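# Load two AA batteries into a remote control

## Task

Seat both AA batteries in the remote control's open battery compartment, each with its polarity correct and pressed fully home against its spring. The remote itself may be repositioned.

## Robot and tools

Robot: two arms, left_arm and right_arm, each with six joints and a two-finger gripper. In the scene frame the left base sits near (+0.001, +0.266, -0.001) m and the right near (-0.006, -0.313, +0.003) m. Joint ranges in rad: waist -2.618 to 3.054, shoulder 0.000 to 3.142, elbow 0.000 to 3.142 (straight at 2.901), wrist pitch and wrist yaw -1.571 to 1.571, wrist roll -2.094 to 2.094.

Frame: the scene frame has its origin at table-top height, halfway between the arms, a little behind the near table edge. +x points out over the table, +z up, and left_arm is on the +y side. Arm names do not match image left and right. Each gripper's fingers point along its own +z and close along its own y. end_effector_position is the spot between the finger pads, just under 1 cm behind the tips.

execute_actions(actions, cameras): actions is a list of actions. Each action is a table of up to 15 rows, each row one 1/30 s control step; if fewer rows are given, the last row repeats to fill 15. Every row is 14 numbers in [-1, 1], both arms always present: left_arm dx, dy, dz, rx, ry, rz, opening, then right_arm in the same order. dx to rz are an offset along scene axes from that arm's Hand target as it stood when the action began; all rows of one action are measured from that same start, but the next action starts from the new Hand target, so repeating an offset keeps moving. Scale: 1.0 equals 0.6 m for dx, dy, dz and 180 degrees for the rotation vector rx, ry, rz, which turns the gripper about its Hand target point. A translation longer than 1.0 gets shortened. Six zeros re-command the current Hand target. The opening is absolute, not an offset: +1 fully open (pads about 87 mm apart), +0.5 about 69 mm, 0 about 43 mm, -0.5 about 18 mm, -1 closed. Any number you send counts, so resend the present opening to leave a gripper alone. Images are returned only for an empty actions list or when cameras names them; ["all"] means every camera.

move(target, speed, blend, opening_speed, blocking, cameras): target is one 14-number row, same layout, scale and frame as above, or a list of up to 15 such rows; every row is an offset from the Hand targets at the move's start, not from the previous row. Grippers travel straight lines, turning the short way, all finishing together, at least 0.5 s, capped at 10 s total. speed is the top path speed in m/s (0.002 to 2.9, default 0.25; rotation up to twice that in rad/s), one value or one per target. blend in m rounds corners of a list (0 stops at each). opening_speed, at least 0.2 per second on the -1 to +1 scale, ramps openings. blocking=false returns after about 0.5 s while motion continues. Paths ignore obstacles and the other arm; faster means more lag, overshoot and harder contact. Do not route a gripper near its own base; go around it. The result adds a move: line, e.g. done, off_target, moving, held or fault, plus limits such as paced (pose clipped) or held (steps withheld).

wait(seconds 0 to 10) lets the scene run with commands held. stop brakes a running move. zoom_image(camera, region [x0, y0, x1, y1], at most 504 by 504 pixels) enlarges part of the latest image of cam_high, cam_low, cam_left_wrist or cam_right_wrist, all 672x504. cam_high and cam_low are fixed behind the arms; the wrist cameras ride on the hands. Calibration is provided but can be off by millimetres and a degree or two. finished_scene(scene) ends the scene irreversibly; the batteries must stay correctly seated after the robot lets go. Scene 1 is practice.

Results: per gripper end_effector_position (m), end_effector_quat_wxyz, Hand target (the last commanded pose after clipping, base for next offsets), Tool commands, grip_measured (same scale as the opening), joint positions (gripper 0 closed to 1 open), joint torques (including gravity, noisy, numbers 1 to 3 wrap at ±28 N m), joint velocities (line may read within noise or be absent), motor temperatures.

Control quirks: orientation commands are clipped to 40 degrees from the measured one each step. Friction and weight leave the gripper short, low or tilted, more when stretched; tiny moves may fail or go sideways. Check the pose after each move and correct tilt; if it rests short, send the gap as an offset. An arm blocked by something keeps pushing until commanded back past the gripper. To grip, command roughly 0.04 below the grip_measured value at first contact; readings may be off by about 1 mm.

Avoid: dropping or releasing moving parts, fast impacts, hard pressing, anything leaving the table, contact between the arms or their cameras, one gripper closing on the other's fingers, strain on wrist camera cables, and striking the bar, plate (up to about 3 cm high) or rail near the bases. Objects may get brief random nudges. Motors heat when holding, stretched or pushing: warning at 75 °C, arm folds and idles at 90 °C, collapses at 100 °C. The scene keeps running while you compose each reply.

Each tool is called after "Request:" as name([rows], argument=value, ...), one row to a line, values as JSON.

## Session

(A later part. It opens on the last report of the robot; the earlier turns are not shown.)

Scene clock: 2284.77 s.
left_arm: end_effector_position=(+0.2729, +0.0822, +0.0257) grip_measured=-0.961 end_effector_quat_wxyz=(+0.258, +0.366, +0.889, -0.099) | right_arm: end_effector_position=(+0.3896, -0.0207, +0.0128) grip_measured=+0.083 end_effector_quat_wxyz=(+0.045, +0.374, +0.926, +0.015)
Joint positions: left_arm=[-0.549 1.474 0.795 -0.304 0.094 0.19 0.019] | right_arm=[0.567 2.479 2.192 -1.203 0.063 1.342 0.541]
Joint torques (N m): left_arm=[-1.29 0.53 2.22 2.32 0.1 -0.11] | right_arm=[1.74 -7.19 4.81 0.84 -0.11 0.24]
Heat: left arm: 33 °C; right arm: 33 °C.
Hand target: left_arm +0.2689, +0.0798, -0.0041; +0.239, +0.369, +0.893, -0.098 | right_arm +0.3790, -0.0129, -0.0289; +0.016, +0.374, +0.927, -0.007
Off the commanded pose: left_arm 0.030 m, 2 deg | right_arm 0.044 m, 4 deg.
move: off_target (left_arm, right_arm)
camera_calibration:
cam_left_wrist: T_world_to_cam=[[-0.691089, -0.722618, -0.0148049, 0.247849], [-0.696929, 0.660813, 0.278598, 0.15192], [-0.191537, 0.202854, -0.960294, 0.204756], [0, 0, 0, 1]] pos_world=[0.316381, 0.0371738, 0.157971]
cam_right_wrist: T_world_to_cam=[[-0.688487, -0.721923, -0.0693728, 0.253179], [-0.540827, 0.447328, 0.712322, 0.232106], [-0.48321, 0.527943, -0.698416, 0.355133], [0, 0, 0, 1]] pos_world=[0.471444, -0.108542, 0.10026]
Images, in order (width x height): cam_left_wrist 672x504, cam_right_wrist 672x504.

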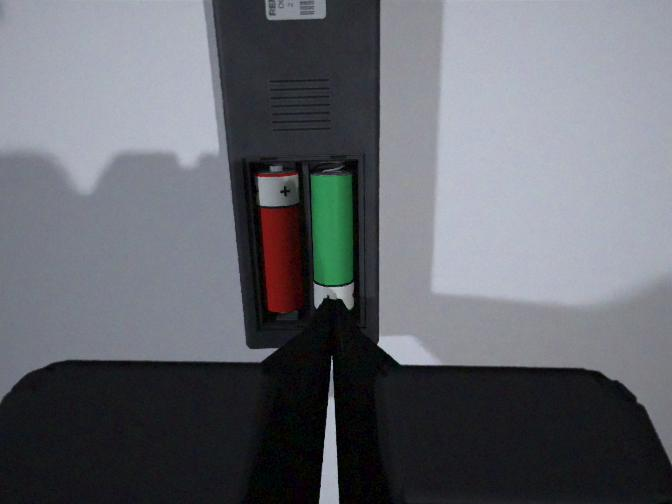

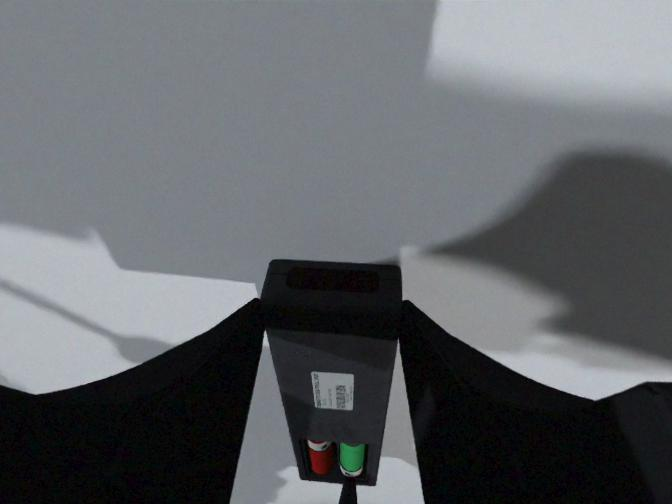

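Request:
move(target=[0.0067, 0.004, 0.115, 0, 0, 0, -1, 0, 0, 0, 0, 0, 0, 0.03], speed=0.08, cameras=["cam_left_wrist", "cam_right_wrist"])

Request:
zoom_image(camera="cam_left_wrist", region=[230, 160, 400, 370])

Request:
zoom_image(camera="cam_right_wrist", region=[280, 410, 400, 500])

Scene clock: 2295.63 s.
left_arm: end_effector_position=(+0.2701, +0.0842, +0.0531) grip_measured=-0.961 end_effector_quat_wxyz=(+0.229, +0.367, +0.897, -0.094) | right_arm: end_effector_position=(+0.3896, -0.0207, +0.0128) grip_measured=+0.083 end_effector_quat_wxyz=(+0.045, +0.374, +0.926, +0.015)
Joint positions: left_arm=[-0.549 1.462 0.926 -0.508 0.094 0.189 0.019] | right_arm=[0.567 2.479 2.192 -1.203 0.063 1.342 0.541]
Joint torques (N m): left_arm=[-0.03 -7.83 7.95 1.25 0.19 0.01] | right_arm=[1.72 -7.19 4.79 0.83 -0.11 0.24]
Heat: left arm: 33 °C; right arm: 33 °C.
Hand target: left_arm +0.2729, +0.0822, +0.0649; +0.239, +0.369, +0.893, -0.098 | right_arm +0.3790, -0.0129, -0.0290; +0.016, +0.374, +0.927, -0.007
Off the commanded pose: left_arm 0.012 m, 1 deg | right_arm 0.044 m, 4 deg.
move: off_target (left_arm, right_arm)
camera_calibration:
cam_left_wrist: T_world_to_cam=[[-0.691462, -0.722408, -0.00256787, 0.247219], [-0.681117, 0.650747, 0.335571, 0.134606], [-0.240748, 0.233784, -0.942011, 0.239932], [0, 0, 0, 1]] pos_world=[0.320389, 0.0349062, 0.181483]
cam_right_wrist: T_world_to_cam=[[-0.688502, -0.721898, -0.0694813, 0.253193], [-0.540695, 0.447098, 0.712567, 0.232066], [-0.483336, 0.528172, -0.698155, 0.355122], [0, 0, 0, 1]] pos_world=[0.471444, -0.108543, 0.10016]
Images, in order (width x height): cam_left_wrist 672x504, cam_right_wrist 672x504.

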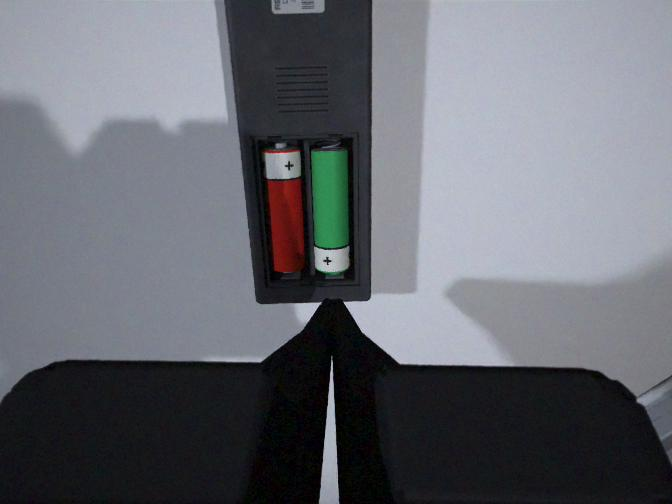

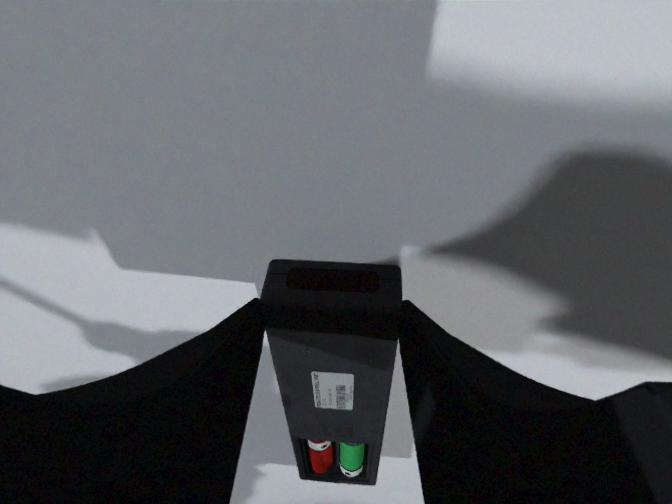

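Scaled by 2.400.

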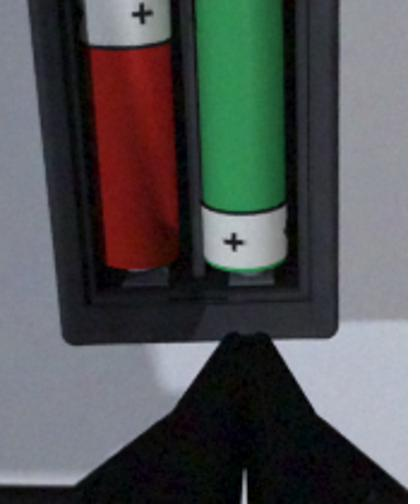

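Scaled by 4.200.

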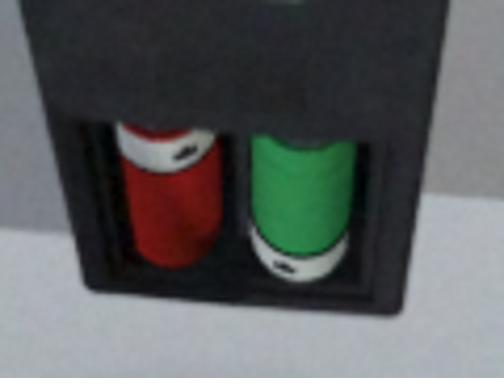

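Request:
zoom_image(camera="cam_left_wrist", region=[250, 125, 370, 215])

Request:
zoom_image(camera="cam_left_wrist", region=[250, 215, 370, 305])

Scaled by 4.200.

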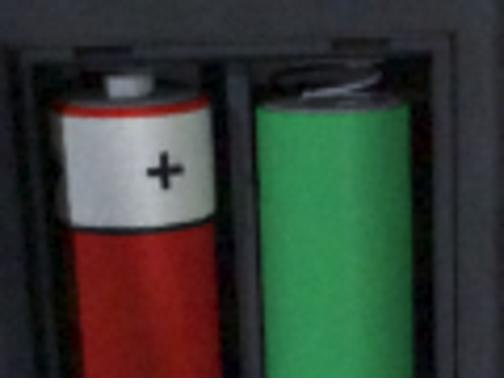

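Scaled by 4.200.

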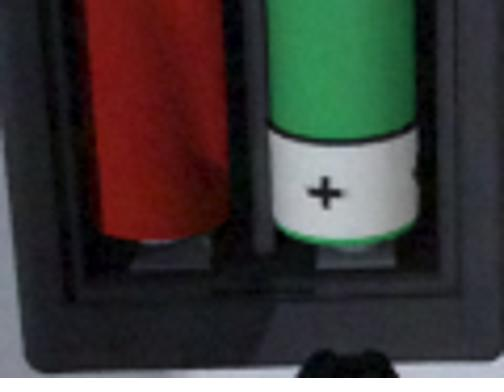

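Request:
move([
  [-0.03, 0.06, 0.08, 0, 0, 0, -1, 0.0177, -0.013, 0.04, 0, 0, 0, 0.03],
  [-0.03, 0.06, 0.08, 0, 0, 0, -1, 0.0177, -0.013, 0.04, 0, 0, 0, 0.3],
  [-0.03, 0.06, 0.08, 0, 0, 0, -1, 0.0177, -0.013, 0.22, 0, 0, 0, 0.3],
], speed=0.1, opening_speed=0.3, cameras=["all"])

Scene clock: 2342.17 s.
left_arm: end_effector_position=(+0.2534, +0.1187, +0.1024) grip_measured=-0.961 end_effector_quat_wxyz=(+0.230, +0.368, +0.896, -0.092) | right_arm: end_effector_position=(+0.3885, -0.0197, +0.0727) grip_measured=+0.300 end_effector_quat_wxyz=(+0.027, +0.375, +0.927, +0.011)
Joint positions: left_arm=[-0.469 1.291 0.985 -0.743 0.13 0.261 0.019] | right_arm=[0.562 2.577 2.613 -1.551 0.039 1.339 0.65]
Joint torques (N m): left_arm=[0.68 -5.9 8.21 1.23 0.32 0.04] | right_arm=[-0.16 -20.81 6.42 0.33 0.04 0.09]
Heat: left arm: 36 °C; right arm: 34 °C.
Hand target: left_arm +0.2549, +0.1181, +0.1130; +0.239, +0.369, +0.893, -0.098 | right_arm +0.3897, -0.0209, +0.1030; +0.016, +0.374, +0.927, -0.007
Off the commanded pose: left_arm 0.011 m, 1 deg | right_arm 0.030 m, 2 deg.
joint sent to its limit (right arm) — joint 4 (wrist pitch), lower limit. The joint targets are off in orientation, not in position.
move: off_target (left_arm, right_arm); target 2's new opening was sent with right_arm's hand 0.020 m and 3 deg from that target
camera_calibration:
cam_left_wrist: T_world_to_cam=[[-0.691101, -0.722723, -0.00715987, 0.261053], [-0.682857, 0.649669, 0.33412, 0.084923], [-0.236825, 0.2358, -0.942503, 0.273093], [0, 0, 0, 1]] pos_world=[0.303079, 0.0691017, 0.230886]
cam_right_wrist: T_world_to_cam=[[-0.691269, -0.720859, -0.0500903, 0.25701], [-0.515312, 0.44319, 0.73351, 0.176936], [-0.506558, 0.532865, -0.677831, 0.403504], [0, 0, 0, 1]] pos_world=[0.473239, -0.108161, 0.156597]

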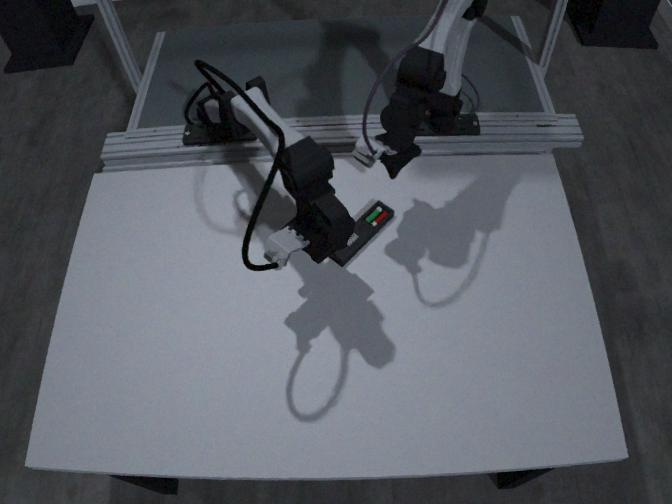

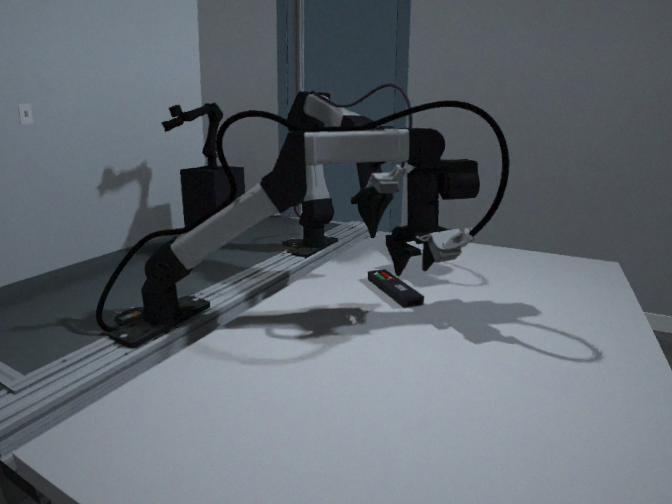

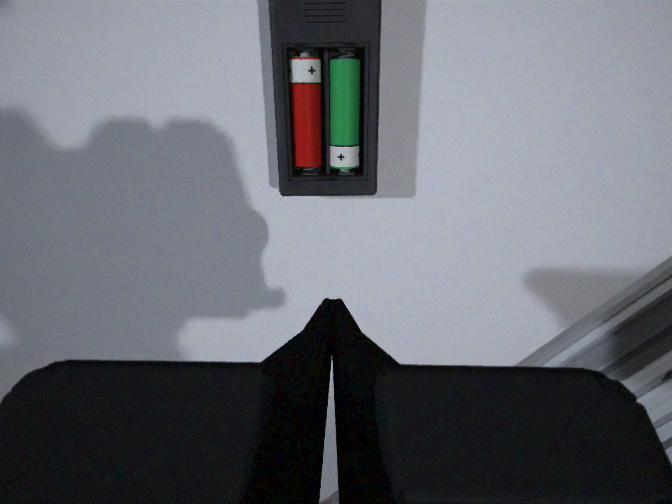

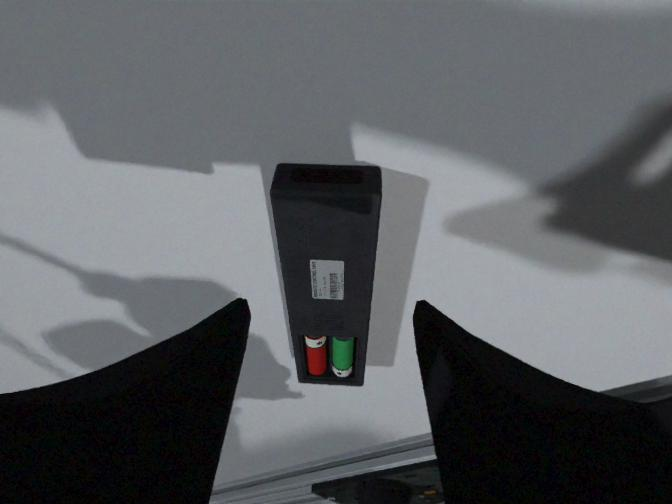

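Request:
zoom_image(camera="cam_high", region=[310, 190, 410, 275])

Request:
zoom_image(camera="cam_left_wrist", region=[260, 0, 400, 210])

Request:
zoom_image(camera="cam_right_wrist", region=[240, 150, 420, 400])

Scaled by 5.040.

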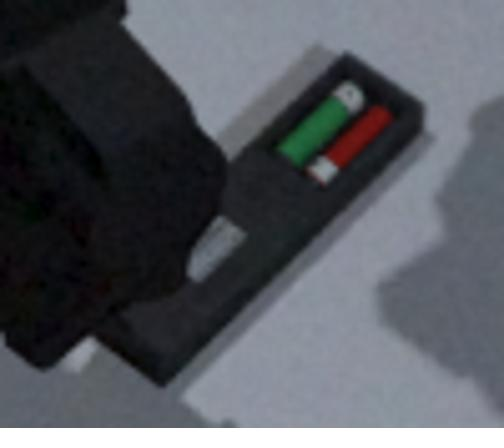

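Scaled by 2.400.

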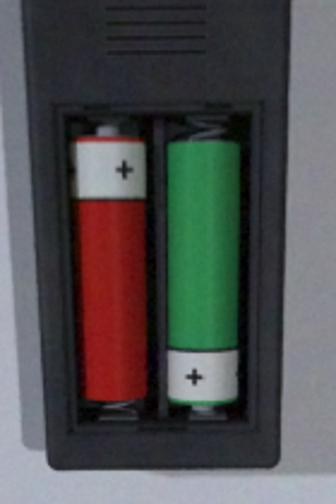

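Scaled by 2.016.

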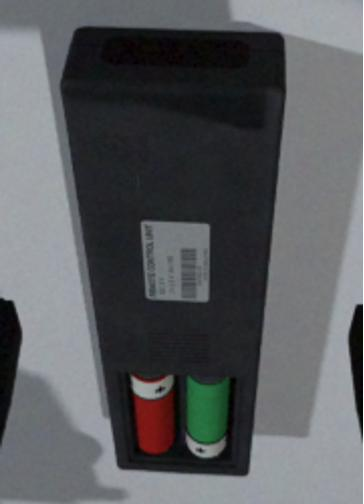

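Request:
finished_scene(scene=1)

The scene is finished: the task was done.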